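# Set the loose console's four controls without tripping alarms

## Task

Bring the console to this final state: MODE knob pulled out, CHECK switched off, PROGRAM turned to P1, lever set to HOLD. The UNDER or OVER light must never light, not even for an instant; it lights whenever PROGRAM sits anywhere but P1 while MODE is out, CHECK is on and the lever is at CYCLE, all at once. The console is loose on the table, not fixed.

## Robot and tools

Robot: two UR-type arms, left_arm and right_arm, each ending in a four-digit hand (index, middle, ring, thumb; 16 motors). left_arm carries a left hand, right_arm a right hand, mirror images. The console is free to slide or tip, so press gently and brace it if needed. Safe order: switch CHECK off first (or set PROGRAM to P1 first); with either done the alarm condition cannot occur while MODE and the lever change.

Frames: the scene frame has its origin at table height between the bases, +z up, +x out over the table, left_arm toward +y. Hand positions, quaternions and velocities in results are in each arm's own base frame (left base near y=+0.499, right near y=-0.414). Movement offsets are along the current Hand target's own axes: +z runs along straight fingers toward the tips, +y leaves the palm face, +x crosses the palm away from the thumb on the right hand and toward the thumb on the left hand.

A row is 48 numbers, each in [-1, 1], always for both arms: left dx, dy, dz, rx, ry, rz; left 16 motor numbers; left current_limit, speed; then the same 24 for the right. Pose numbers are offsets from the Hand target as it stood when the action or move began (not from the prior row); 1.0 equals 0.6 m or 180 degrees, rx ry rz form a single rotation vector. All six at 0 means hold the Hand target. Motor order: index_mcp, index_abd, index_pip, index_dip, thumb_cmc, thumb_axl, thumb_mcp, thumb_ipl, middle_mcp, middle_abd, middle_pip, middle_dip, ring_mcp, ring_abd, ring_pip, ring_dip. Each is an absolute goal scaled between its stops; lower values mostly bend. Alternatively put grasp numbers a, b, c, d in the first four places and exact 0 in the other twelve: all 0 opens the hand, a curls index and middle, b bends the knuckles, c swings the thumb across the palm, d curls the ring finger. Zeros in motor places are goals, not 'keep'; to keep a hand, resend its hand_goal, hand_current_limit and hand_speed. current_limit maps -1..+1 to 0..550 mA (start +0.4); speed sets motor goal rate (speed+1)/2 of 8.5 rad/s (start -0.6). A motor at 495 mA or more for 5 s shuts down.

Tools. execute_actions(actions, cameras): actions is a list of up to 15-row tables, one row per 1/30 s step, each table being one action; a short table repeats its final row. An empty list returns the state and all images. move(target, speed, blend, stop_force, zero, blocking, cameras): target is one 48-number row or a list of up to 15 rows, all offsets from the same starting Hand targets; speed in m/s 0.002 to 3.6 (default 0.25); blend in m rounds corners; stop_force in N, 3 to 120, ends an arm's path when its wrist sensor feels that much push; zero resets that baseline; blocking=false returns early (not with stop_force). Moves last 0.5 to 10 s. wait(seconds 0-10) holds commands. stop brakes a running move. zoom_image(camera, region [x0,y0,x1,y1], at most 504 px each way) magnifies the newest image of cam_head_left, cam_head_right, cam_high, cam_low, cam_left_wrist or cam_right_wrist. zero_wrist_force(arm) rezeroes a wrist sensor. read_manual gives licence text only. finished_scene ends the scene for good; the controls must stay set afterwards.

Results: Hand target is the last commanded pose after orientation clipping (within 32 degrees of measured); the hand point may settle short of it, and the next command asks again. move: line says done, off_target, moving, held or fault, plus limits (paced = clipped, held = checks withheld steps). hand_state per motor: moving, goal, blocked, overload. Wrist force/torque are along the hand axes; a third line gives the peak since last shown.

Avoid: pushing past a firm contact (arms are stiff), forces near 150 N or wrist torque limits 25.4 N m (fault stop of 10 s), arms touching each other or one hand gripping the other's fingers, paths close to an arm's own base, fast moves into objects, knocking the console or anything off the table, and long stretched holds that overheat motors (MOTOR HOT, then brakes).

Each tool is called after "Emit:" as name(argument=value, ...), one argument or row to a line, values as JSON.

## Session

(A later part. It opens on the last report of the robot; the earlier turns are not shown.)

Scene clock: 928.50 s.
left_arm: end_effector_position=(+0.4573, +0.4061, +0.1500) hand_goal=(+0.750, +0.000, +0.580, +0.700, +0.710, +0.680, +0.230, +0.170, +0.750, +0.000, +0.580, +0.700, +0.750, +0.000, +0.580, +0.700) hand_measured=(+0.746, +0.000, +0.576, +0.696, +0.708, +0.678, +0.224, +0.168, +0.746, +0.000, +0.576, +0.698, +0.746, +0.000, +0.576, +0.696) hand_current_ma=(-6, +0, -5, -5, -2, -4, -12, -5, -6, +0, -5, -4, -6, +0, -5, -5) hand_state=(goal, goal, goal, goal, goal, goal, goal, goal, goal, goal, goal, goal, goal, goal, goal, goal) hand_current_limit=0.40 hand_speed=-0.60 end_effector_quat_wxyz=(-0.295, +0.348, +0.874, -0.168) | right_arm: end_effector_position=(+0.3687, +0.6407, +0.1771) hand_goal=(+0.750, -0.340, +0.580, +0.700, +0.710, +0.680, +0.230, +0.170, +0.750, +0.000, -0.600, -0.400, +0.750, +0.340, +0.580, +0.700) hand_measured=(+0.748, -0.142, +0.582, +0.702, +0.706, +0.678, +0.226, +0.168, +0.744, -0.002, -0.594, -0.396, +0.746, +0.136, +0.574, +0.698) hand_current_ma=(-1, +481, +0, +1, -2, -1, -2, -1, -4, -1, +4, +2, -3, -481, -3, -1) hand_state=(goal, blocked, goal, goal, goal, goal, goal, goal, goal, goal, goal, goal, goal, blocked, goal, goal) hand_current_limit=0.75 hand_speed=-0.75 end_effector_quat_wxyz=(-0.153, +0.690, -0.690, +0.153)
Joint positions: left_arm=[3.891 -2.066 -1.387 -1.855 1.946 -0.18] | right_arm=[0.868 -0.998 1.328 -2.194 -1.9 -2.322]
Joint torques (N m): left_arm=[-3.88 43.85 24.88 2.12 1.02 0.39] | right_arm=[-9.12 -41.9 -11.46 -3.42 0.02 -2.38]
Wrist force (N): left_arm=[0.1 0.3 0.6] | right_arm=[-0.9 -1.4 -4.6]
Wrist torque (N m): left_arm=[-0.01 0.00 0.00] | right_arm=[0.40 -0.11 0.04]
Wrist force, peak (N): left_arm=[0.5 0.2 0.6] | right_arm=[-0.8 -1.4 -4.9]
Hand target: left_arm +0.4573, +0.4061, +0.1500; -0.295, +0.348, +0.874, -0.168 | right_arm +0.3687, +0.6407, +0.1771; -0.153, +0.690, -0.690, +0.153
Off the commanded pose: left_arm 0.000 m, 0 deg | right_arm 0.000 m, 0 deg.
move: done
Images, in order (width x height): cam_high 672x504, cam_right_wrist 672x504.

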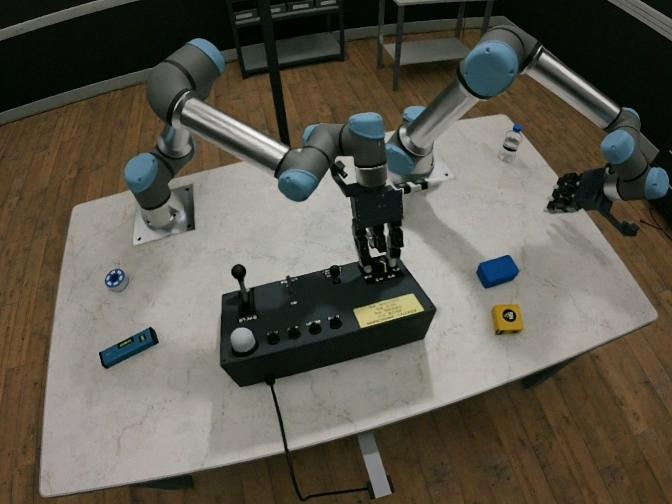

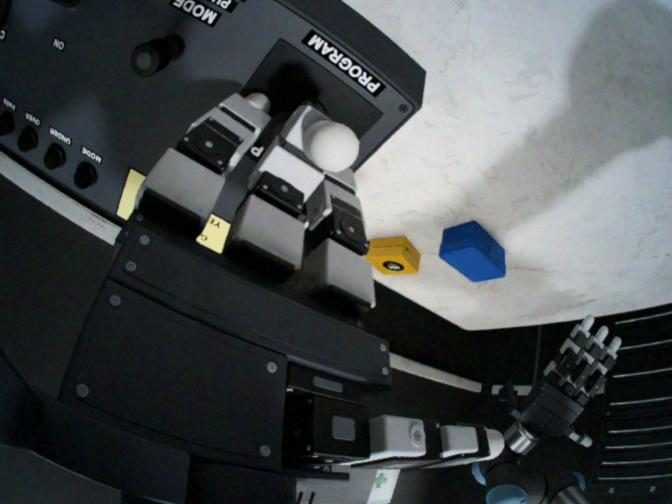

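Emit:
move(
  target=[
    [0,0,0,0,0,0, 0,0,0,0,0,0,0,0,0,0,0,0,0,0,0,0, 0.4,-0.6, 0.0454,0.0058,-0.0025,0,0,-0.1111, 0.70,-0.34,0.58,0.70,0.71,0.68,0.23,0.17,0.75,0,-0.6,-0.4,0.80,0.34,0.58,0.70, 0.75,-0.75],
    [0,0,0,0,0,0, 0,0,0,0,0,0,0,0,0,0,0,0,0,0,0,0, 0.4,-0.6, 0.09,-0.0043,-0.0025,0,0,-0.2222, 0.70,-0.34,0.58,0.70,0.71,0.68,0.23,0.17,0.75,0,-0.6,-0.4,0.80,0.34,0.58,0.70, 0.75,-0.75],
    [0,0,0,0,0,0, 0,0,0,0,0,0,0,0,0,0,0,0,0,0,0,0, 0.4,-0.6, 0.1285,-0.029,-0.0025,0,0,-0.3333, 0.70,-0.34,0.58,0.70,0.71,0.68,0.23,0.17,0.75,0,-0.6,-0.4,0.80,0.34,0.58,0.70, 0.75,-0.75],
  ],
  speed=0.1,
  blend=[0.003,0.003,0],
  cameras=["cam_right_wrist","cam_high","cam_head_left"],
)

Emit:
zoom_image(
  camera="cam_high",
  region=[320, 200, 420, 300],
)

Emit:
zoom_image(
  camera="cam_right_wrist",
  region=[200, 30, 420, 230],
)

Emit:
zoom_image(
  camera="cam_head_left",
  region=[230, 140, 400, 260],
)

Scene clock: 956.37 s.
left_arm: end_effector_position=(+0.4573, +0.4061, +0.1500) hand_goal=(+0.750, +0.000, +0.580, +0.700, +0.710, +0.680, +0.230, +0.170, +0.750, +0.000, +0.580, +0.700, +0.750, +0.000, +0.580, +0.700) hand_measured=(+0.746, +0.000, +0.576, +0.696, +0.708, +0.678, +0.224, +0.168, +0.746, +0.000, +0.576, +0.698, +0.746, +0.000, +0.576, +0.696) hand_current_ma=(-6, +0, -5, -5, -2, -4, -12, -5, -6, +0, -5, -4, -6, +0, -5, -5) hand_state=(goal, goal, goal, goal, goal, goal, goal, goal, goal, goal, goal, goal, goal, goal, goal, goal) hand_current_limit=0.40 hand_speed=-0.60 end_effector_quat_wxyz=(-0.295, +0.348, +0.874, -0.168) | right_arm: end_effector_position=(+0.3839, +0.5636, +0.1859) hand_goal=(+0.700, -0.340, +0.580, +0.700, +0.710, +0.680, +0.230, +0.170, +0.750, +0.000, -0.600, -0.400, +0.800, +0.340, +0.580, +0.700) hand_measured=(+0.794, -0.200, +0.650, +0.740, +0.706, +0.678, +0.226, +0.168, +0.746, -0.002, -0.594, -0.396, +0.702, +0.194, +0.528, +0.676) hand_current_ma=(+258, +356, +150, +63, -2, -1, -2, -1, -2, -1, +4, +2, -276, -380, -99, -31) hand_state=(blocked, blocked, blocked, blocked, goal, goal, goal, goal, goal, goal, goal, goal, blocked, blocked, blocked, blocked) hand_current_limit=0.75 hand_speed=-0.75 end_effector_quat_wxyz=(-0.056, +0.943, -0.253, +0.209)
Joint positions: left_arm=[3.891 -2.066 -1.387 -1.855 1.946 -0.18] | right_arm=[0.882 -0.988 1.313 -2.185 -1.904 -3.356]
Joint torques (N m): left_arm=[-4.58 44.59 27.12 2.37 1.05 0.57] | right_arm=[9.63 -60.47 -12.02 -4.71 -0.32 -2.3]
Wrist force (N): left_arm=[0.2 0.4 0.7] | right_arm=[1.2 -2.1 5.0]
Wrist torque (N m): left_arm=[-0.02 0.00 0.01] | right_arm=[-0.21 -0.10 0.26]
Wrist force, peak (N): left_arm=[0.0 0.4 0.7] | right_arm=[0.4 -1.7 6.8]
Hand target: left_arm +0.4573, +0.4061, +0.1500; -0.295, +0.348, +0.874, -0.168 | right_arm +0.3839, +0.5636, +0.1859; -0.056, +0.943, -0.253, +0.209
Off the commanded pose: left_arm 0.000 m, 0 deg | right_arm 0.000 m, 0 deg.
move: done
Images, in order (width x height): cam_head_left 672x504, cam_high 672x504, cam_right_wrist 672x504.

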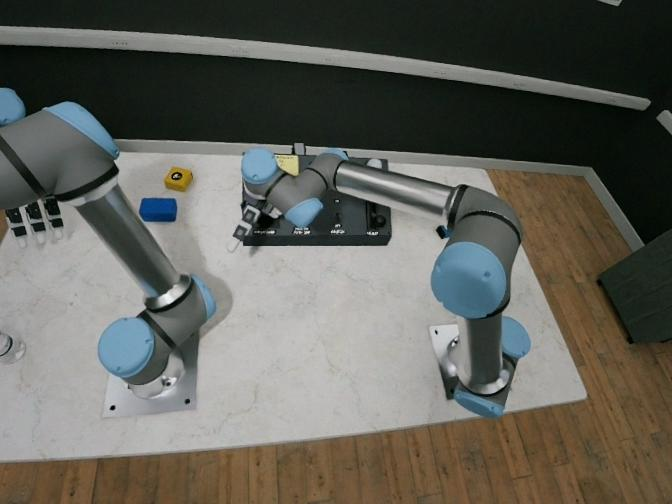

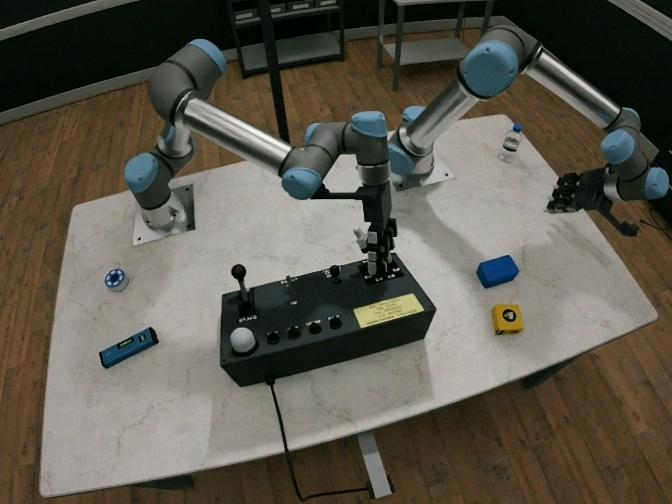

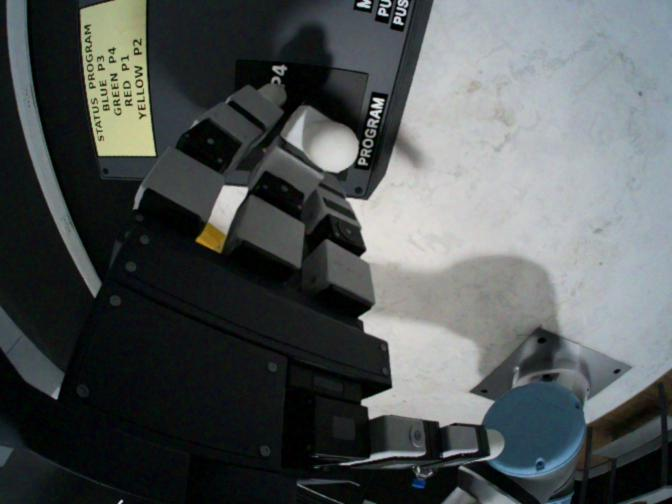

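Scaled by 5.040 from the camera's 672x504 image, which has a finer 960x720 frame.

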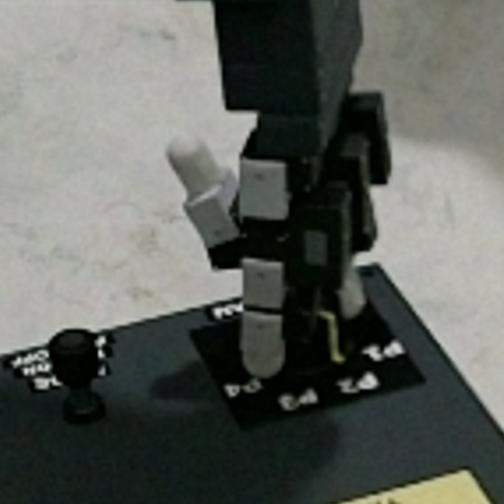

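Scaled by 2.291 from the camera's 672x504 image, which has a finer 960x720 frame.

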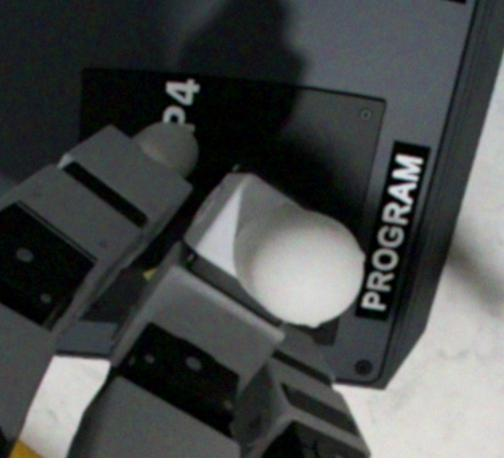

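Scaled by 2.965 from the camera's 672x504 image, which has a finer 960x720 frame.

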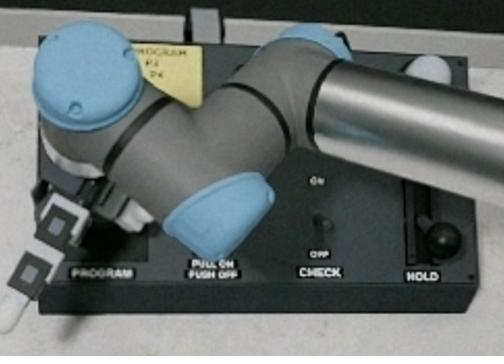

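Emit:
move(
  target=[
    [0,0,0,0,0,0, 0,0,0,0,0,0,0,0,0,0,0,0,0,0,0,0, 0.4,-0.6, 0,0,0,0,0,0, 0.66,-0.8,0.58,0.70,0.71,0.68,0.23,0.17,0.75,0,-0.6,-0.4,0.84,0.8,0.58,0.70, 0.79,-0.6],
    [0,0,0,0,0,0, 0,0,0,0,0,0,0,0,0,0,0,0,0,0,0,0, 0.4,-0.6, 0.0338,0.0058,0,0,0,-0.0833, 0.66,-0.8,0.58,0.70,0.71,0.68,0.23,0.17,0.75,0,-0.6,-0.4,0.84,0.8,0.58,0.70, 0.79,-0.6],
    [0,0,0,0,0,0, 0,0,0,0,0,0,0,0,0,0,0,0,0,0,0,0, 0.4,-0.6, 0.0682,0.0027,0,0,0,-0.1667, 0.66,-0.8,0.58,0.70,0.71,0.68,0.23,0.17,0.75,0,-0.6,-0.4,0.84,0.8,0.58,0.70, 0.79,-0.6],
  ],
  speed=0.1,
  blend=[0,0.003,0],
  cameras=["cam_right_wrist","cam_high","cam_head_left"],
)

Emit:
zoom_image(
  camera="cam_high",
  region=[320, 200, 420, 300],
)

Emit:
zoom_image(
  camera="cam_right_wrist",
  region=[200, 30, 420, 230],
)

Scene clock: 1019.80 s.
left_arm: end_effector_position=(+0.4573, +0.4061, +0.1500) hand_goal=(+0.750, +0.000, +0.580, +0.700, +0.710, +0.680, +0.230, +0.170, +0.750, +0.000, +0.580, +0.700, +0.750, +0.000, +0.580, +0.700) hand_measured=(+0.746, +0.000, +0.576, +0.696, +0.708, +0.678, +0.224, +0.168, +0.746, +0.000, +0.576, +0.698, +0.746, +0.000, +0.576, +0.696) hand_current_ma=(-6, +0, -5, -5, -2, -4, -12, -5, -6, +0, -5, -4, -6, +0, -5, -5) hand_state=(goal, goal, goal, goal, goal, goal, goal, goal, goal, goal, goal, goal, goal, goal, goal, goal) hand_current_limit=0.40 hand_speed=-0.60 end_effector_quat_wxyz=(-0.295, +0.348, +0.874, -0.168) | right_arm: end_effector_position=(+0.3862, +0.5614, +0.1870) hand_goal=(+0.660, -0.800, +0.580, +0.700, +0.710, +0.680, +0.230, +0.170, +0.750, +0.000, -0.600, -0.400, +0.840, +0.800, +0.580, +0.700) hand_measured=(+0.794, -0.208, +0.652, +0.740, +0.706, +0.678, +0.226, +0.168, +0.746, -0.002, -0.594, -0.396, +0.702, +0.202, +0.520, +0.672) hand_current_ma=(+443, +492, +161, +68, -2, -1, -2, -1, -1, -1, +4, +1, -466, -492, -120, -39) hand_state=(blocked, blocked, blocked, blocked, goal, goal, goal, goal, goal, goal, goal, goal, blocked, blocked, blocked, blocked) hand_current_limit=0.79 hand_speed=-0.60 end_effector_quat_wxyz=(-0.051, +0.948, -0.232, +0.211)
Joint positions: left_arm=[3.891 -2.066 -1.387 -1.855 1.946 -0.18] | right_arm=[0.882 -0.987 1.312 -2.184 -1.904 -3.399]
Joint torques (N m): left_arm=[-3.09 44.8 25.4 2.07 0.86 0.44] | right_arm=[-4.32 -58.93 -14.24 -4.22 -0.33 1.93]
Wrist force (N): left_arm=[0.0 0.1 0.3] | right_arm=[1.7 -1.7 6.1]
Wrist torque (N m): left_arm=[-0.02 0.00 0.00] | right_arm=[-0.35 -0.11 0.12]
Wrist force, peak (N): left_arm=[0.0 -0.1 0.8] | right_arm=[1.0 -2.0 7.7]
Hand target: left_arm +0.4573, +0.4061, +0.1500; -0.295, +0.348, +0.874, -0.168 | right_arm +0.3862, +0.5613, +0.1870; -0.051, +0.948, -0.232, +0.211 (not the last commanded pose)
Off the commanded pose: left_arm 0.000 m, 0 deg | right_arm 0.038 m, 27 deg.
move: held (right_arm; a check stopped the path); path passed 1 of 3 targets; limits=held
pose unreachable (right arm): on one or more control steps of this call, first in action 0 (counted from 0), this arm could not follow its commanded pose, so it was not sent that pose on those steps. It may still have moved: this result reports where it is.
cause: moving toward the commanded pose would bring two parts of the arm too close to each other (joints 4 (wrist 1) to 6 (wrist 3) lie between them).
Images, in order (width x height): cam_head_left 672x504, cam_high 672x504, cam_right_wrist 672x504.

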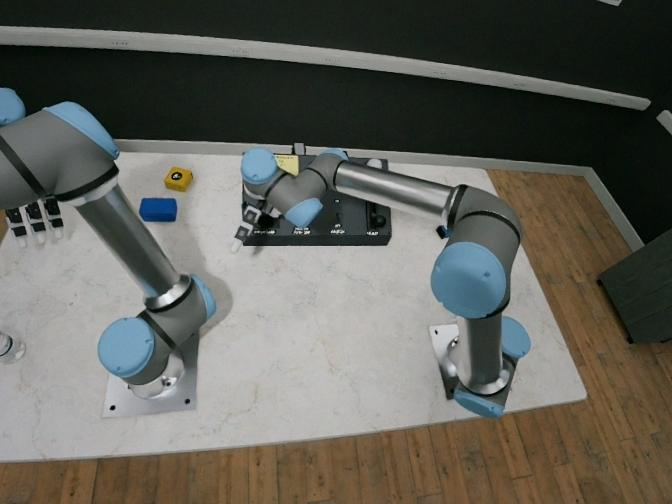

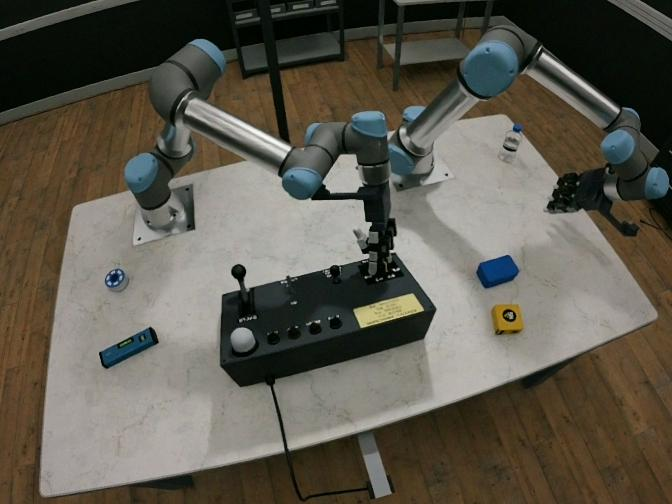

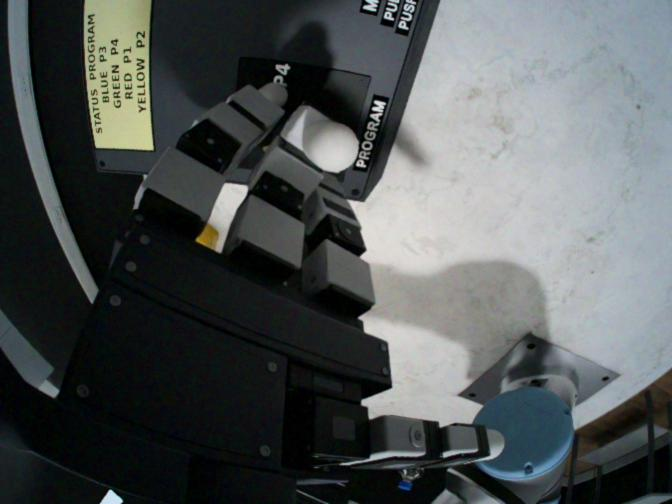

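Scaled by 5.040 from the camera's 672x504 image, which has a finer 960x720 frame.

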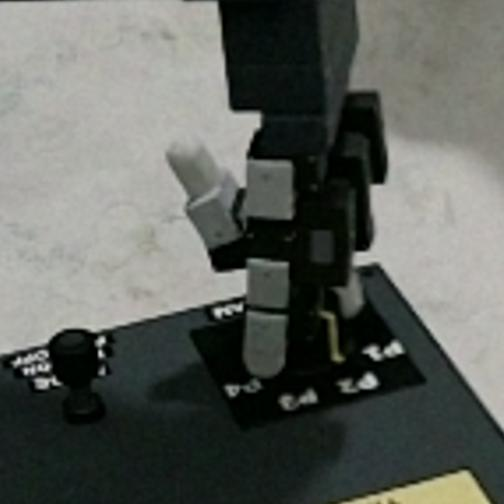

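Scaled by 2.291 from the camera's 672x504 image, which has a finer 960x720 frame.

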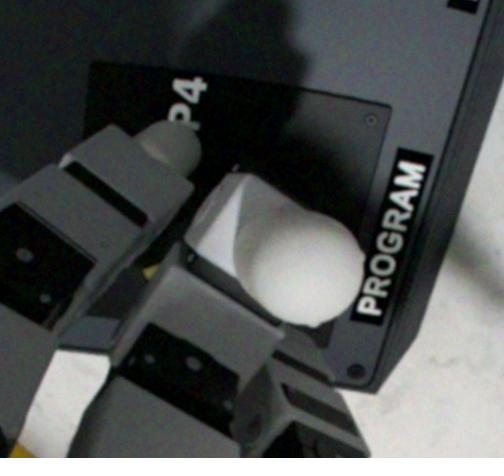

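Emit:
zoom_image(
  camera="cam_high",
  region=[360, 240, 410, 280],
)

Emit:
zoom_image(
  camera="cam_right_wrist",
  region=[230, 60, 380, 190],
)

Scaled by 10.080 from the camera's 672x504 image, which has a finer 960x720 frame.

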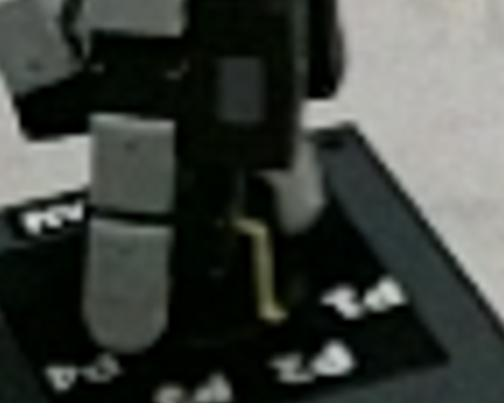

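Scaled by 3.360 from the camera's 672x504 image, which has a finer 960x720 frame.

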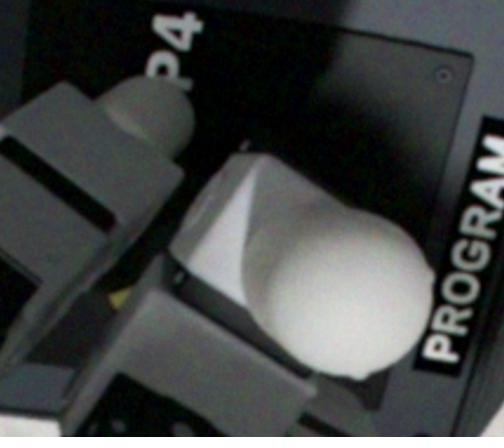

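Emit:
move(
  target=[
    [0,0,0,0,0,0, 0,0,0,0,0,0,0,0,0,0,0,0,0,0,0,0, 0.4,-0.6, 0,0,0,0,0,0, 0.75,0.02,0.58,0.70,0.71,0.68,0.23,0.17,0.75,0,-0.6,-0.4,0.75,-0.02,0.58,0.70, 0.6,-0.6],
    [0,0,0,0,0,0, 0,0,0,0,0,0,0,0,0,0,0,0,0,0,0,0, 0.4,-0.6, 0,0,-0.0833,0,0,0, 0.75,0.02,0.58,0.70,0.71,0.68,0.23,0.17,0.75,0,-0.6,-0.4,0.75,-0.02,0.58,0.70, 0.6,-0.6],
    [0,0,0,0,0,0, 0,0,0,0,0,0,0,0,0,0,0,0,0,0,0,0, 0.4,-0.6, -0.1731,0.0043,-0.0833,0,0,0.3472, 1,0,1,1,0.71,0.68,0.23,0.17,0.75,0,-0.6,-0.4,0.75,0,-0.6,-0.4, 0.6,-0.6],
  ],
  speed=[0.05,0.12,0.2],
  blend=[0,0.02,0],
  cameras=["cam_right_wrist","cam_high","cam_head_left","cam_low"],
)

Emit:
zoom_image(
  camera="cam_high",
  region=[320, 200, 420, 300],
)

Emit:
zoom_image(
  camera="cam_right_wrist",
  region=[200, 0, 460, 230],
)

Scene clock: 1184.40 s.
left_arm: end_effector_position=(+0.4573, +0.4061, +0.1500) hand_goal=(+0.750, +0.000, +0.580, +0.700, +0.710, +0.680, +0.230, +0.170, +0.750, +0.000, +0.580, +0.700, +0.750, +0.000, +0.580, +0.700) hand_measured=(+0.746, +0.000, +0.576, +0.696, +0.708, +0.678, +0.224, +0.168, +0.746, +0.000, +0.576, +0.698, +0.746, +0.000, +0.576, +0.696) hand_current_ma=(-6, +0, -5, -5, -2, -4, -12, -5, -6, +0, -5, -4, -6, +0, -5, -5) hand_state=(goal, goal, goal, goal, goal, goal, goal, goal, goal, goal, goal, goal, goal, goal, goal, goal) hand_current_limit=0.40 hand_speed=-0.60 end_effector_quat_wxyz=(-0.295, +0.348, +0.874, -0.168) | right_arm: end_effector_position=(+0.2805, +0.6070, +0.1928) hand_goal=(+1.000, +0.000, +1.000, +1.000, +0.710, +0.680, +0.230, +0.170, +0.750, +0.000, -0.600, -0.400, +0.750, +0.000, -0.600, -0.400) hand_measured=(+0.984, +0.002, +0.992, +0.996, +0.706, +0.678, +0.226, +0.168, +0.748, -0.002, -0.594, -0.396, +0.742, -0.004, -0.594, -0.396) hand_current_ma=(-17, +1, -6, -2, -2, -1, -2, -1, -1, -1, +4, +1, -6, -1, +4, +1) hand_state=(goal, goal, goal, goal, goal, goal, goal, goal, goal, goal, goal, goal, goal, goal, goal, goal) hand_current_limit=0.60 hand_speed=-0.60 end_effector_quat_wxyz=(-0.153, +0.690, -0.690, +0.153)
Joint positions: left_arm=[3.891 -2.066 -1.387 -1.855 1.946 -0.18] | right_arm=[0.942 -1.173 1.548 -2.214 -1.92 -2.248]
Joint torques (N m): left_arm=[-4.16 44.4 28 2.28 0.97 0.4] | right_arm=[10.36 -50.82 -10.32 -4.54 -1.74 2.13]
Wrist force (N): left_arm=[-0.3 0.3 0.5] | right_arm=[0.0 -1.4 1.5]
Wrist torque (N m): left_arm=[0.00 0.05 -0.03] | right_arm=[-0.09 -0.14 -0.02]
Wrist force, peak (N): left_arm=[-0.2 0.4 0.8] | right_arm=[1.9 -1.6 6.0]
Hand target: left_arm +0.4573, +0.4061, +0.1500; -0.295, +0.348, +0.874, -0.168 | right_arm +0.2805, +0.6070, +0.1928; -0.153, +0.690, -0.690, +0.153
Off the commanded pose: left_arm 0.000 m, 0 deg | right_arm 0.000 m, 0 deg.
move: done
Images, in order (width x height): cam_head_left 672x504, cam_high 672x504, cam_low 672x504, cam_right_wrist 672x504.

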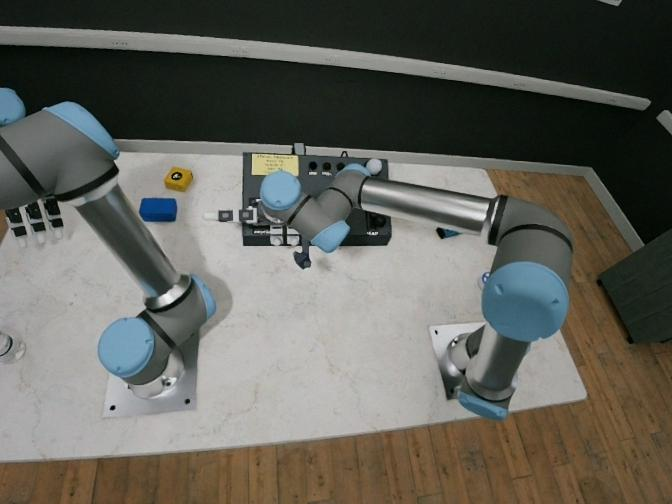

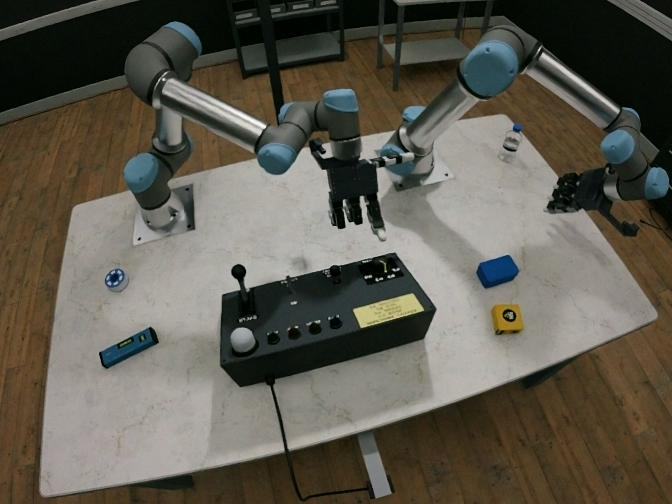

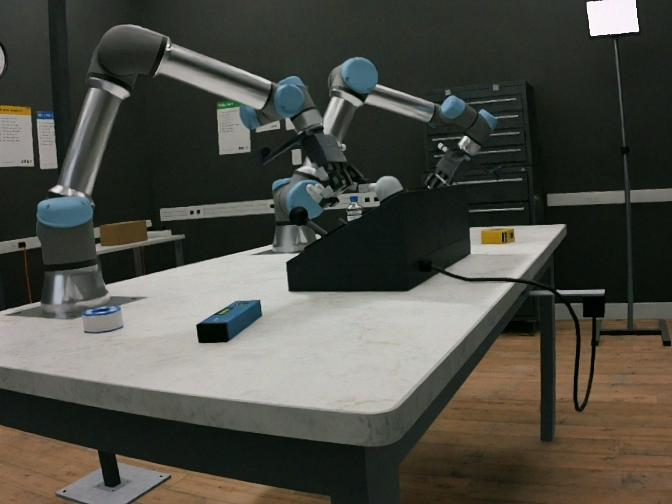

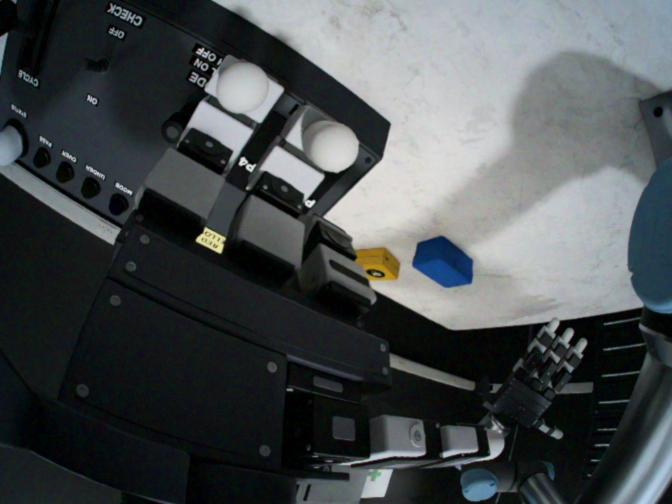

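Scaled by 5.040 from the camera's 672x504 image, which has a finer 960x720 frame.

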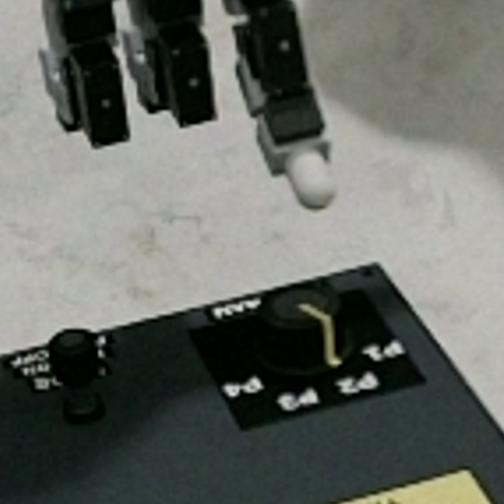

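Scaled by 1.938 from the camera's 672x504 image, which has a finer 960x720 frame.

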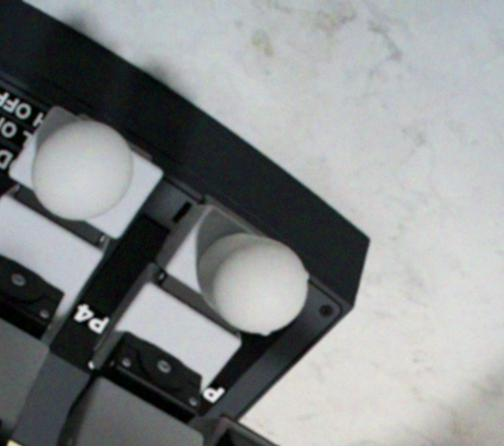

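Emit:
move(
  target=[0,0,0,0,0,0, 0,0,0,0,0,0,0,0,0,0,0,0,0,0,0,0, 0.4,-0.6, 0,0,0.075,0,0,0, 1,0,1,1,0.71,0.68,0.23,0.17,0.75,0,-0.6,-0.4,0.75,0,-0.6,-0.4, 0.6,-0.6],
  speed=0.12,
)

Emit:
move(
  target=[0,0,0,0,0,0, 0,0,0,0,0,0,0,0,0,0,0,0,0,0,0,0, 0.4,-0.6, 0,0,0.06,0,0,0, 1,0,1,1,0.71,0.68,0.23,0.17,0.75,0,-0.6,-0.4,0.75,0,-0.6,-0.4, 0.6,-0.6],
  speed=0.015,
  stop_force=5,
  cameras=["cam_right_wrist","cam_high","cam_head_left"],
)

Emit:
zoom_image(
  camera="cam_high",
  region=[350, 220, 420, 290],
)

Scene clock: 1201.23 s.
left_arm: end_effector_position=(+0.4573, +0.4061, +0.1500) hand_goal=(+0.750, +0.000, +0.580, +0.700, +0.710, +0.680, +0.230, +0.170, +0.750, +0.000, +0.580, +0.700, +0.750, +0.000, +0.580, +0.700) hand_measured=(+0.746, +0.000, +0.576, +0.696, +0.708, +0.678, +0.224, +0.168, +0.746, +0.000, +0.576, +0.698, +0.746, +0.000, +0.576, +0.696) hand_current_ma=(-6, +0, -5, -5, -2, -4, -12, -5, -6, +0, -5, -4, -6, +0, -5, -5) hand_state=(goal, goal, goal, goal, goal, goal, goal, goal, goal, goal, goal, goal, goal, goal, goal, goal) hand_current_limit=0.40 hand_speed=-0.60 end_effector_quat_wxyz=(-0.295, +0.348, +0.874, -0.168) | right_arm: end_effector_position=(+0.2996, +0.6070, +0.1521) hand_goal=(+1.000, +0.000, +1.000, +1.000, +0.710, +0.680, +0.230, +0.170, +0.750, +0.000, -0.600, -0.400, +0.750, +0.000, -0.600, -0.400) hand_measured=(+0.984, +0.002, +0.992, +0.996, +0.706, +0.678, +0.226, +0.168, +0.748, -0.002, -0.594, -0.396, +0.742, -0.004, -0.594, -0.396) hand_current_ma=(-17, +1, -5, -2, -2, -1, -2, -1, -1, -1, +4, +1, -6, -1, +4, +1) hand_state=(goal, goal, goal, goal, goal, goal, goal, goal, goal, goal, goal, goal, goal, goal, goal, goal) hand_current_limit=0.60 hand_speed=-0.60 end_effector_quat_wxyz=(-0.153, +0.690, -0.690, +0.153)
Joint positions: left_arm=[3.891 -2.066 -1.387 -1.855 1.946 -0.18] | right_arm=[0.918 -1.115 1.578 -2.31 -1.914 -2.272]
Joint torques (N m): left_arm=[-3.87 46.14 26.32 2.33 1.16 0.79] | right_arm=[-10.2 -34.19 -9.9 -4.65 0.61 -2.13]
Wrist force (N): left_arm=[0.2 0.0 0.4] | right_arm=[-0.3 -1.3 1.6]
Wrist torque (N m): left_arm=[-0.04 -0.01 0.02] | right_arm=[-0.07 -0.07 0.08]
Wrist force, peak (N): left_arm=[-0.1 0.2 0.8] | right_arm=[-0.3 -1.3 2.3]
Hand target: left_arm +0.4573, +0.4061, +0.1500; -0.295, +0.348, +0.874, -0.168 | right_arm +0.2996, +0.6070, +0.1520; -0.153, +0.690, -0.690, +0.153
Off the commanded pose: left_arm 0.000 m, 0 deg | right_arm 0.000 m, 0 deg.
move: done

Scene clock: 1203.50 s.
left_arm: end_effector_position=(+0.4573, +0.4061, +0.1500) hand_goal=(+0.750, +0.000, +0.580, +0.700, +0.710, +0.680, +0.230, +0.170, +0.750, +0.000, +0.580, +0.700, +0.750, +0.000, +0.580, +0.700) hand_measured=(+0.746, +0.000, +0.576, +0.696, +0.708, +0.678, +0.224, +0.168, +0.746, +0.000, +0.576, +0.698, +0.746, +0.000, +0.576, +0.696) hand_current_ma=(-6, +0, -5, -5, -2, -4, -12, -5, -6, +0, -5, -4, -6, +0, -5, -5) hand_state=(goal, goal, goal, goal, goal, goal, goal, goal, goal, goal, goal, goal, goal, goal, goal, goal) hand_current_limit=0.40 hand_speed=-0.60 end_effector_quat_wxyz=(-0.295, +0.348, +0.874, -0.168) | right_arm: end_effector_position=(+0.3058, +0.6070, +0.1386) hand_goal=(+1.000, +0.000, +1.000, +1.000, +0.710, +0.680, +0.230, +0.170, +0.750, +0.000, -0.600, -0.400, +0.750, +0.000, -0.600, -0.400) hand_measured=(+0.998, +0.002, +1.000, +1.000, +0.706, +0.678, +0.226, +0.168, +0.748, -0.002, -0.594, -0.396, +0.742, -0.004, -0.594, -0.396) hand_current_ma=(-1, +1, +0, +0, -2, -1, -2, -1, -1, -1, +4, +1, -6, -1, +4, +1) hand_state=(goal, goal, goal, goal, goal, goal, goal, goal, goal, goal, goal, goal, goal, goal, goal, goal) hand_current_limit=0.60 hand_speed=-0.60 end_effector_quat_wxyz=(-0.153, +0.690, -0.690, +0.153)
Joint positions: left_arm=[3.891 -2.066 -1.387 -1.855 1.946 -0.18] | right_arm=[0.91 -1.094 1.585 -2.341 -1.912 -2.28]
Joint torques (N m): left_arm=[-3.84 44.98 26.85 2.34 1.07 0.74] | right_arm=[7.96 -52.26 -38.8 -0.62 -1.93 2.24]
Wrist force (N): left_arm=[0.1 0.1 0.5] | right_arm=[-0.4 -1.0 0.8]
Wrist torque (N m): left_arm=[-0.03 0.01 0.01] | right_arm=[0.02 -0.05 0.05]
Wrist force, peak (N): left_arm=[0.1 0.3 0.8] | right_arm=[-0.3 2.8 -4.0]
Hand target: left_arm +0.4573, +0.4061, +0.1500; -0.295, +0.348, +0.874, -0.168 | right_arm +0.3058, +0.6070, +0.1386; -0.153, +0.690, -0.690, +0.153 (not the last commanded pose)
Off the commanded pose: left_arm 0.000 m, 0 deg | right_arm 0.021 m, 0 deg.
move: contact (right_arm)
Images, in order (width x height): cam_head_left 672x504, cam_high 672x504, cam_right_wrist 672x504.

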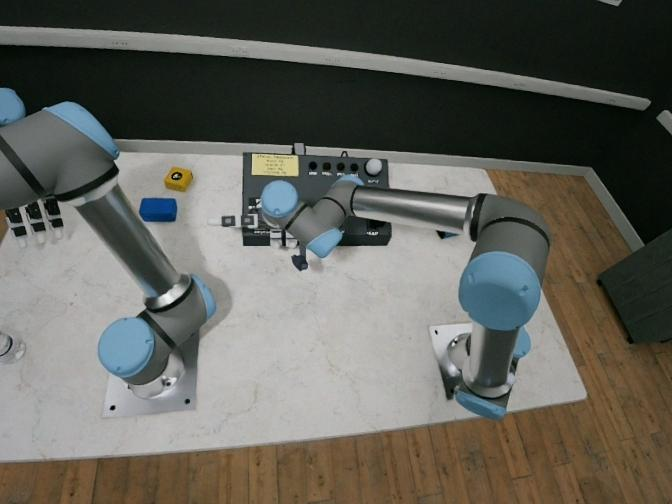

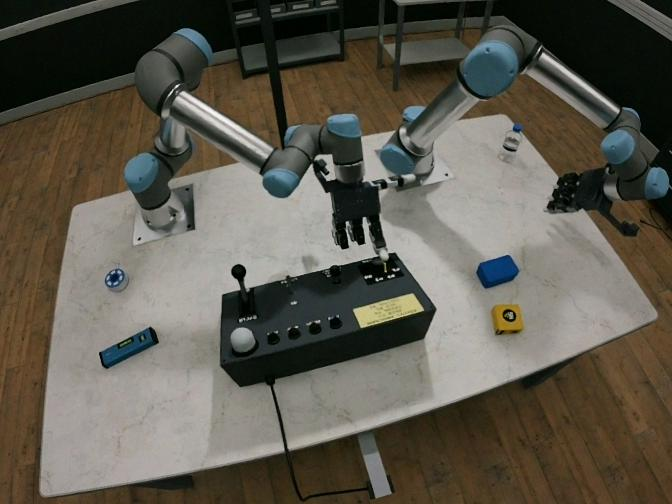

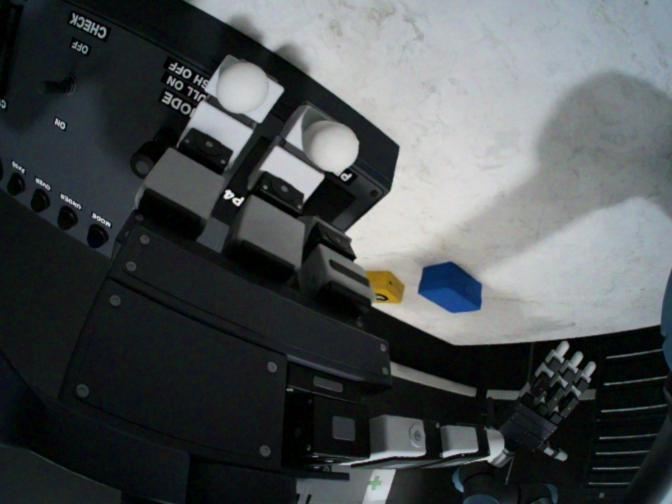

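Scaled by 7.200 from the camera's 672x504 image, which has a finer 960x720 frame.

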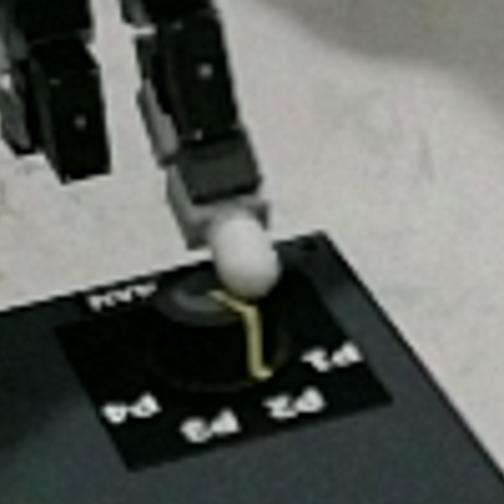

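Emit:
move(
  target=[0,0,0,0,0,0, 0,0,0,0,0,0,0,0,0,0,0,0,0,0,0,0, 0.4,-0.6, 0,0,0.02,0,0,0, 1,0,1,1,0.71,0.68,0.23,0.17,0.75,0,-0.6,-0.4,0.75,0,-0.6,-0.4, 0.6,-0.6],
  speed=0.005,
  stop_force=15,
  cameras=["cam_high"],
)

Emit:
zoom_image(
  camera="cam_high",
  region=[350, 220, 420, 290],
)

Scene clock: 1216.97 s.
left_arm: end_effector_position=(+0.4573, +0.4061, +0.1500) hand_goal=(+0.750, +0.000, +0.580, +0.700, +0.710, +0.680, +0.230, +0.170, +0.750, +0.000, +0.580, +0.700, +0.750, +0.000, +0.580, +0.700) hand_measured=(+0.746, +0.000, +0.576, +0.696, +0.708, +0.678, +0.224, +0.168, +0.746, +0.000, +0.576, +0.698, +0.746, +0.000, +0.576, +0.696) hand_current_ma=(-6, +0, -5, -5, -2, -4, -12, -5, -6, +0, -5, -4, -6, +0, -5, -5) hand_state=(goal, goal, goal, goal, goal, goal, goal, goal, goal, goal, goal, goal, goal, goal, goal, goal) hand_current_limit=0.40 hand_speed=-0.60 end_effector_quat_wxyz=(-0.295, +0.348, +0.874, -0.168) | right_arm: end_effector_position=(+0.3065, +0.6071, +0.1372) hand_goal=(+1.000, +0.000, +1.000, +1.000, +0.710, +0.680, +0.230, +0.170, +0.750, +0.000, -0.600, -0.400, +0.750, +0.000, -0.600, -0.400) hand_measured=(+1.000, -0.004, +1.002, +1.000, +0.706, +0.678, +0.226, +0.168, +0.748, -0.002, -0.594, -0.396, +0.742, -0.004, -0.594, -0.396) hand_current_ma=(+0, -1, +0, +0, -2, -1, -2, -1, -1, -1, +4, +1, -6, -1, +4, +1) hand_state=(goal, goal, goal, goal, goal, goal, goal, goal, goal, goal, goal, goal, goal, goal, goal, goal) hand_current_limit=0.60 hand_speed=-0.60 end_effector_quat_wxyz=(-0.153, +0.690, -0.690, +0.153)
Joint positions: left_arm=[3.891 -2.066 -1.387 -1.855 1.946 -0.18] | right_arm=[0.909 -1.092 1.586 -2.345 -1.911 -2.281]
Joint torques (N m): left_arm=[-4.22 45.13 26.62 2.74 0.86 0.67] | right_arm=[1.03 -43.17 -33.81 0.62 -2.46 2.28]
Wrist force (N): left_arm=[0.1 0.0 0.5] | right_arm=[0.0 6.9 -15.2]
Wrist torque (N m): left_arm=[-0.05 -0.01 0.01] | right_arm=[2.21 -0.44 0.03]
Wrist force, peak (N): left_arm=[0.2 0.1 0.9] | right_arm=[0.0 7.6 -16.8]
Hand target: left_arm +0.4573, +0.4061, +0.1500; -0.295, +0.348, +0.874, -0.168 | right_arm +0.3065, +0.6071, +0.1372; -0.153, +0.690, -0.690, +0.153 (not the last commanded pose)
Off the commanded pose: left_arm 0.000 m, 0 deg | right_arm 0.010 m, 0 deg.
move: contact (right_arm)
Images, in order (width x height): cam_high 672x504.

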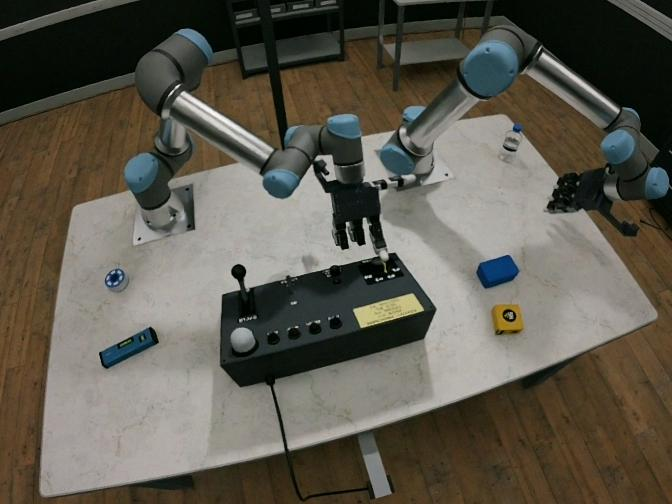

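Scaled by 7.200 from the camera's 672x504 image, which has a finer 960x720 frame.

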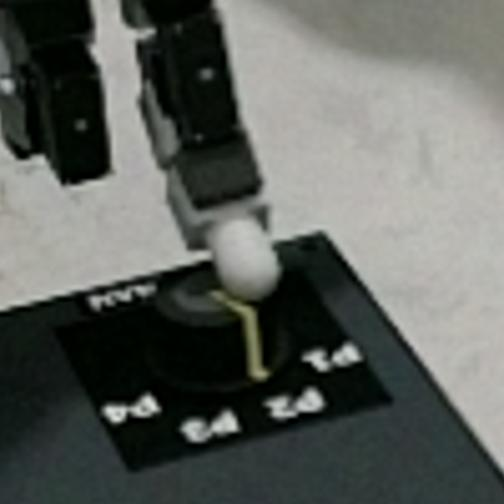

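Emit:
move(
  target=[
    [0,0,0,0,0,0, 0,0,0,0,0,0,0,0,0,0,0,0,0,0,0,0, 0.4,-0.6, -0.0033,0.0107,0,0,0,0, 1,0,1,1,0.71,0.68,0.23,0.17,0.75,0,-0.6,-0.4,0.75,0,-0.6,-0.4, 0.6,-0.6],
    [0,0,0,0,0,0, 0,0,0,0,0,0,0,0,0,0,0,0,0,0,0,0, 0.4,-0.6, -0.0012,0.0217,0,0,0,0, 1,0,1,1,0.71,0.68,0.23,0.17,0.75,0,-0.6,-0.4,0.75,0,-0.6,-0.4, 0.6,-0.6],
  ],
  speed=0.02,
  blend=[0.002,0],
  stop_force=30,
  cameras=["cam_high"],
)

Emit:
zoom_image(
  camera="cam_high",
  region=[350, 220, 420, 290],
)

Scene clock: 1231.87 s.
left_arm: end_effector_position=(+0.4573, +0.4061, +0.1500) hand_goal=(+0.750, +0.000, +0.580, +0.700, +0.710, +0.680, +0.230, +0.170, +0.750, +0.000, +0.580, +0.700, +0.750, +0.000, +0.580, +0.700) hand_measured=(+0.746, +0.000, +0.576, +0.696, +0.708, +0.678, +0.224, +0.168, +0.746, +0.000, +0.576, +0.698, +0.746, +0.000, +0.576, +0.696) hand_current_ma=(-6, +0, -5, -5, -2, -4, -12, -5, -6, +0, -5, -4, -6, +0, -5, -5) hand_state=(goal, goal, goal, goal, goal, goal, goal, goal, goal, goal, goal, goal, goal, goal, goal, goal) hand_current_limit=0.40 hand_speed=-0.60 end_effector_quat_wxyz=(-0.295, +0.348, +0.874, -0.168) | right_arm: end_effector_position=(+0.2947, +0.6078, +0.1317) hand_goal=(+1.000, +0.000, +1.000, +1.000, +0.710, +0.680, +0.230, +0.170, +0.750, +0.000, -0.600, -0.400, +0.750, +0.000, -0.600, -0.400) hand_measured=(+1.002, +0.000, +1.002, +1.000, +0.706, +0.678, +0.226, +0.168, +0.748, -0.002, -0.594, -0.396, +0.742, -0.004, -0.594, -0.396) hand_current_ma=(+1, +0, +0, +0, -2, -1, -2, -1, -1, -1, +4, +1, -6, -1, +4, +1) hand_state=(goal, goal, goal, goal, goal, goal, goal, goal, goal, goal, goal, goal, goal, goal, goal, goal) hand_current_limit=0.60 hand_speed=-0.60 end_effector_quat_wxyz=(-0.153, +0.690, -0.690, +0.153)
Joint positions: left_arm=[3.891 -2.066 -1.387 -1.855 1.946 -0.18] | right_arm=[0.924 -1.096 1.607 -2.356 -1.916 -2.266]
Joint torques (N m): left_arm=[-5.3 44.92 26.19 2.68 1.1 0.5] | right_arm=[9.43 -43.98 -2.52 -2.44 -0.64 1.77]
Wrist force (N): left_arm=[-0.1 0.1 0.6] | right_arm=[-0.7 -7.6 -7.1]
Wrist torque (N m): left_arm=[-0.03 0.02 -0.01] | right_arm=[1.55 -0.26 -0.02]
Wrist force, peak (N): left_arm=[-0.1 0.1 0.8] | right_arm=[-0.3 6.9 -15.5]
Hand target: left_arm +0.4573, +0.4061, +0.1500; -0.295, +0.348, +0.874, -0.168 | right_arm +0.2947, +0.6078, +0.1317; -0.153, +0.690, -0.690, +0.153
Off the commanded pose: left_arm 0.000 m, 0 deg | right_arm 0.000 m, 0 deg.
move: done
Images, in order (width x height): cam_high 672x504.

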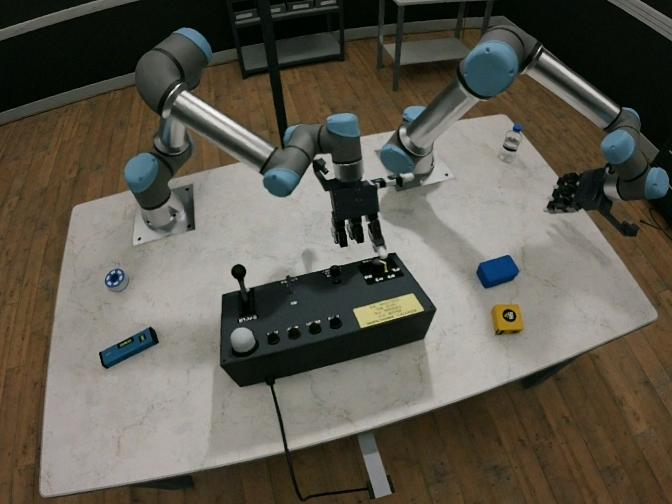

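Scaled by 7.200 from the camera's 672x504 image, which has a finer 960x720 frame.

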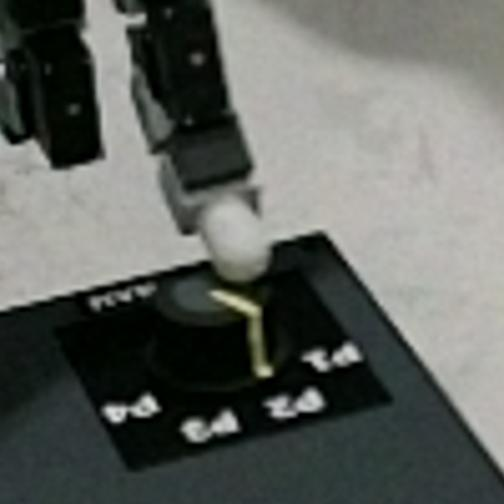

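Emit:
move(
  target=[
    [0,0,0,0,0,0, 0,0,0,0,0,0,0,0,0,0,0,0,0,0,0,0, 0.4,-0.6, 0,0,-0.02,0,0,0, 1,0,1,1,0.71,0.68,0.23,0.17,0.75,0,-0.6,-0.4,0.75,0,-0.6,-0.4, 0.6,-0.6],
    [0,0,0,0,0,0, 0,0,0,0,0,0,0,0,0,0,0,0,0,0,0,0, 0.4,-0.6, 0,-0.0317,-0.02,0,0,0, 1,0,1,1,0.71,0.68,0.23,0.17,0.75,0,-0.6,-0.4,0.75,0,-0.6,-0.4, 0.6,-0.6],
    [0,0,0,0,0,0, 0,0,0,0,0,0,0,0,0,0,0,0,0,0,0,0, 0.4,-0.6, 0,-0.0275,0,0,0,0, 1,0,1,1,0.71,0.68,0.23,0.17,0.75,0,-0.6,-0.4,0.75,0,-0.6,-0.4, 0.6,-0.6],
    [0,0,0,0,0,0, 0,0,0,0,0,0,0,0,0,0,0,0,0,0,0,0, 0.4,-0.6, -0.0033,-0.0183,0.0042,0,0,0, 1,0,1,1,0.71,0.68,0.23,0.17,0.75,0,-0.6,-0.4,0.75,0,-0.6,-0.4, 0.6,-0.6],
    [0,0,0,0,0,0, 0,0,0,0,0,0,0,0,0,0,0,0,0,0,0,0, 0.4,-0.6, -0.005,-0.0067,0.0075,0,0,0, 1,0,1,1,0.71,0.68,0.23,0.17,0.75,0,-0.6,-0.4,0.75,0,-0.6,-0.4, 0.6,-0.6],
    [0,0,0,0,0,0, 0,0,0,0,0,0,0,0,0,0,0,0,0,0,0,0, 0.4,-0.6, -0.0033,0.0067,0.01,0,0,0, 1,0,1,1,0.71,0.68,0.23,0.17,0.75,0,-0.6,-0.4,0.75,0,-0.6,-0.4, 0.6,-0.6],
  ],
  speed=0.02,
  blend=[0.002,0.002,0.001,0.002,0.002,0],
  stop_force=40,
  cameras=["cam_high"],
)

Emit:
zoom_image(
  camera="cam_high",
  region=[350, 220, 420, 290],
)

Scene clock: 1267.27 s.
left_arm: end_effector_position=(+0.4573, +0.4061, +0.1500) hand_goal=(+0.750, +0.000, +0.580, +0.700, +0.710, +0.680, +0.230, +0.170, +0.750, +0.000, +0.580, +0.700, +0.750, +0.000, +0.580, +0.700) hand_measured=(+0.746, +0.000, +0.576, +0.696, +0.708, +0.678, +0.224, +0.168, +0.746, +0.000, +0.576, +0.698, +0.746, +0.000, +0.576, +0.696) hand_current_ma=(-6, +0, -5, -5, -2, -4, -12, -5, -6, +0, -5, -4, -6, +0, -5, -5) hand_state=(goal, goal, goal, goal, goal, goal, goal, goal, goal, goal, goal, goal, goal, goal, goal, goal) hand_current_limit=0.40 hand_speed=-0.60 end_effector_quat_wxyz=(-0.295, +0.348, +0.874, -0.168) | right_arm: end_effector_position=(+0.3005, +0.6109, +0.1298) hand_goal=(+1.000, +0.000, +1.000, +1.000, +0.710, +0.680, +0.230, +0.170, +0.750, +0.000, -0.600, -0.400, +0.750, +0.000, -0.600, -0.400) hand_measured=(+1.008, +0.000, +1.006, +1.004, +0.706, +0.678, +0.226, +0.168, +0.748, -0.002, -0.594, -0.396, +0.742, -0.004, -0.594, -0.398) hand_current_ma=(+5, +0, +4, +2, -2, -1, -2, -1, -1, -1, +4, +1, -5, -1, +4, +1) hand_state=(goal, goal, goal, goal, goal, goal, goal, goal, goal, goal, goal, goal, goal, goal, goal, goal) hand_current_limit=0.60 hand_speed=-0.60 end_effector_quat_wxyz=(-0.154, +0.690, -0.690, +0.153)
Joint positions: left_arm=[3.891 -2.066 -1.387 -1.855 1.946 -0.18] | right_arm=[0.92 -1.083 1.593 -2.358 -1.914 -2.27]
Joint torques (N m): left_arm=[-3.68 45.64 26.66 2.47 1.13 0.74] | right_arm=[-30.16 2.27 -12.9 7.4 0.47 -1.93]
Wrist force (N): left_arm=[0.0 0.3 0.6] | right_arm=[0.0 7.0 -58.4]
Wrist torque (N m): left_arm=[0.00 0.01 0.00] | right_arm=[9.07 -1.45 -0.10]
Wrist force, peak (N): left_arm=[0.1 0.3 0.9] | right_arm=[-0.4 3.8 -61.6]
Hand target: left_arm +0.4573, +0.4061, +0.1500; -0.295, +0.348, +0.874, -0.168 | right_arm +0.3004, +0.6108, +0.1297; -0.154, +0.690, -0.690, +0.153 (not the last commanded pose)
Off the commanded pose: left_arm 0.000 m, 0 deg | right_arm 0.009 m, 0 deg.
move: contact (right_arm); path passed 4 of 6 targets
Images, in order (width x height): cam_high 672x504.

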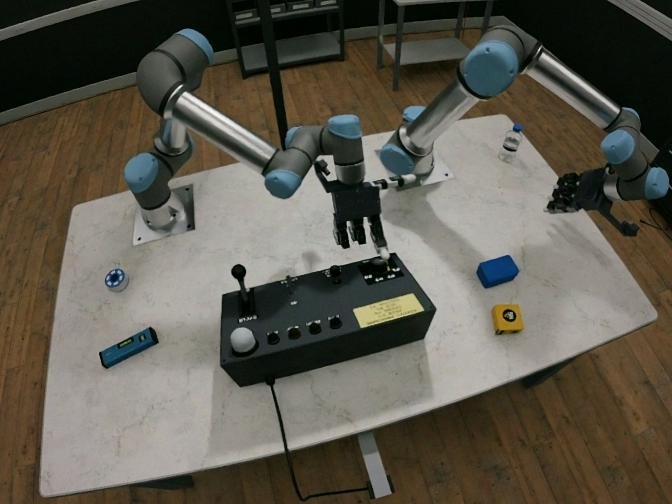

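Scaled by 7.200 from the camera's 672x504 image, which has a finer 960x720 frame.

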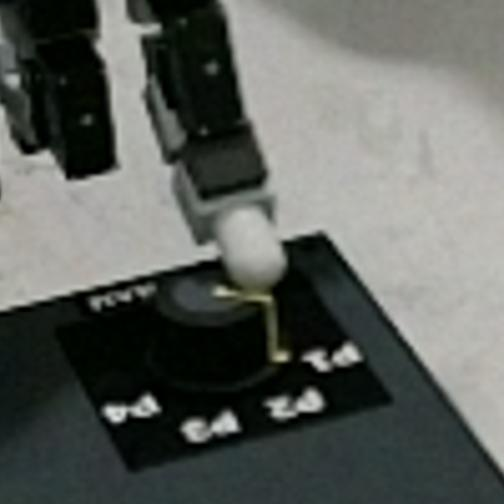

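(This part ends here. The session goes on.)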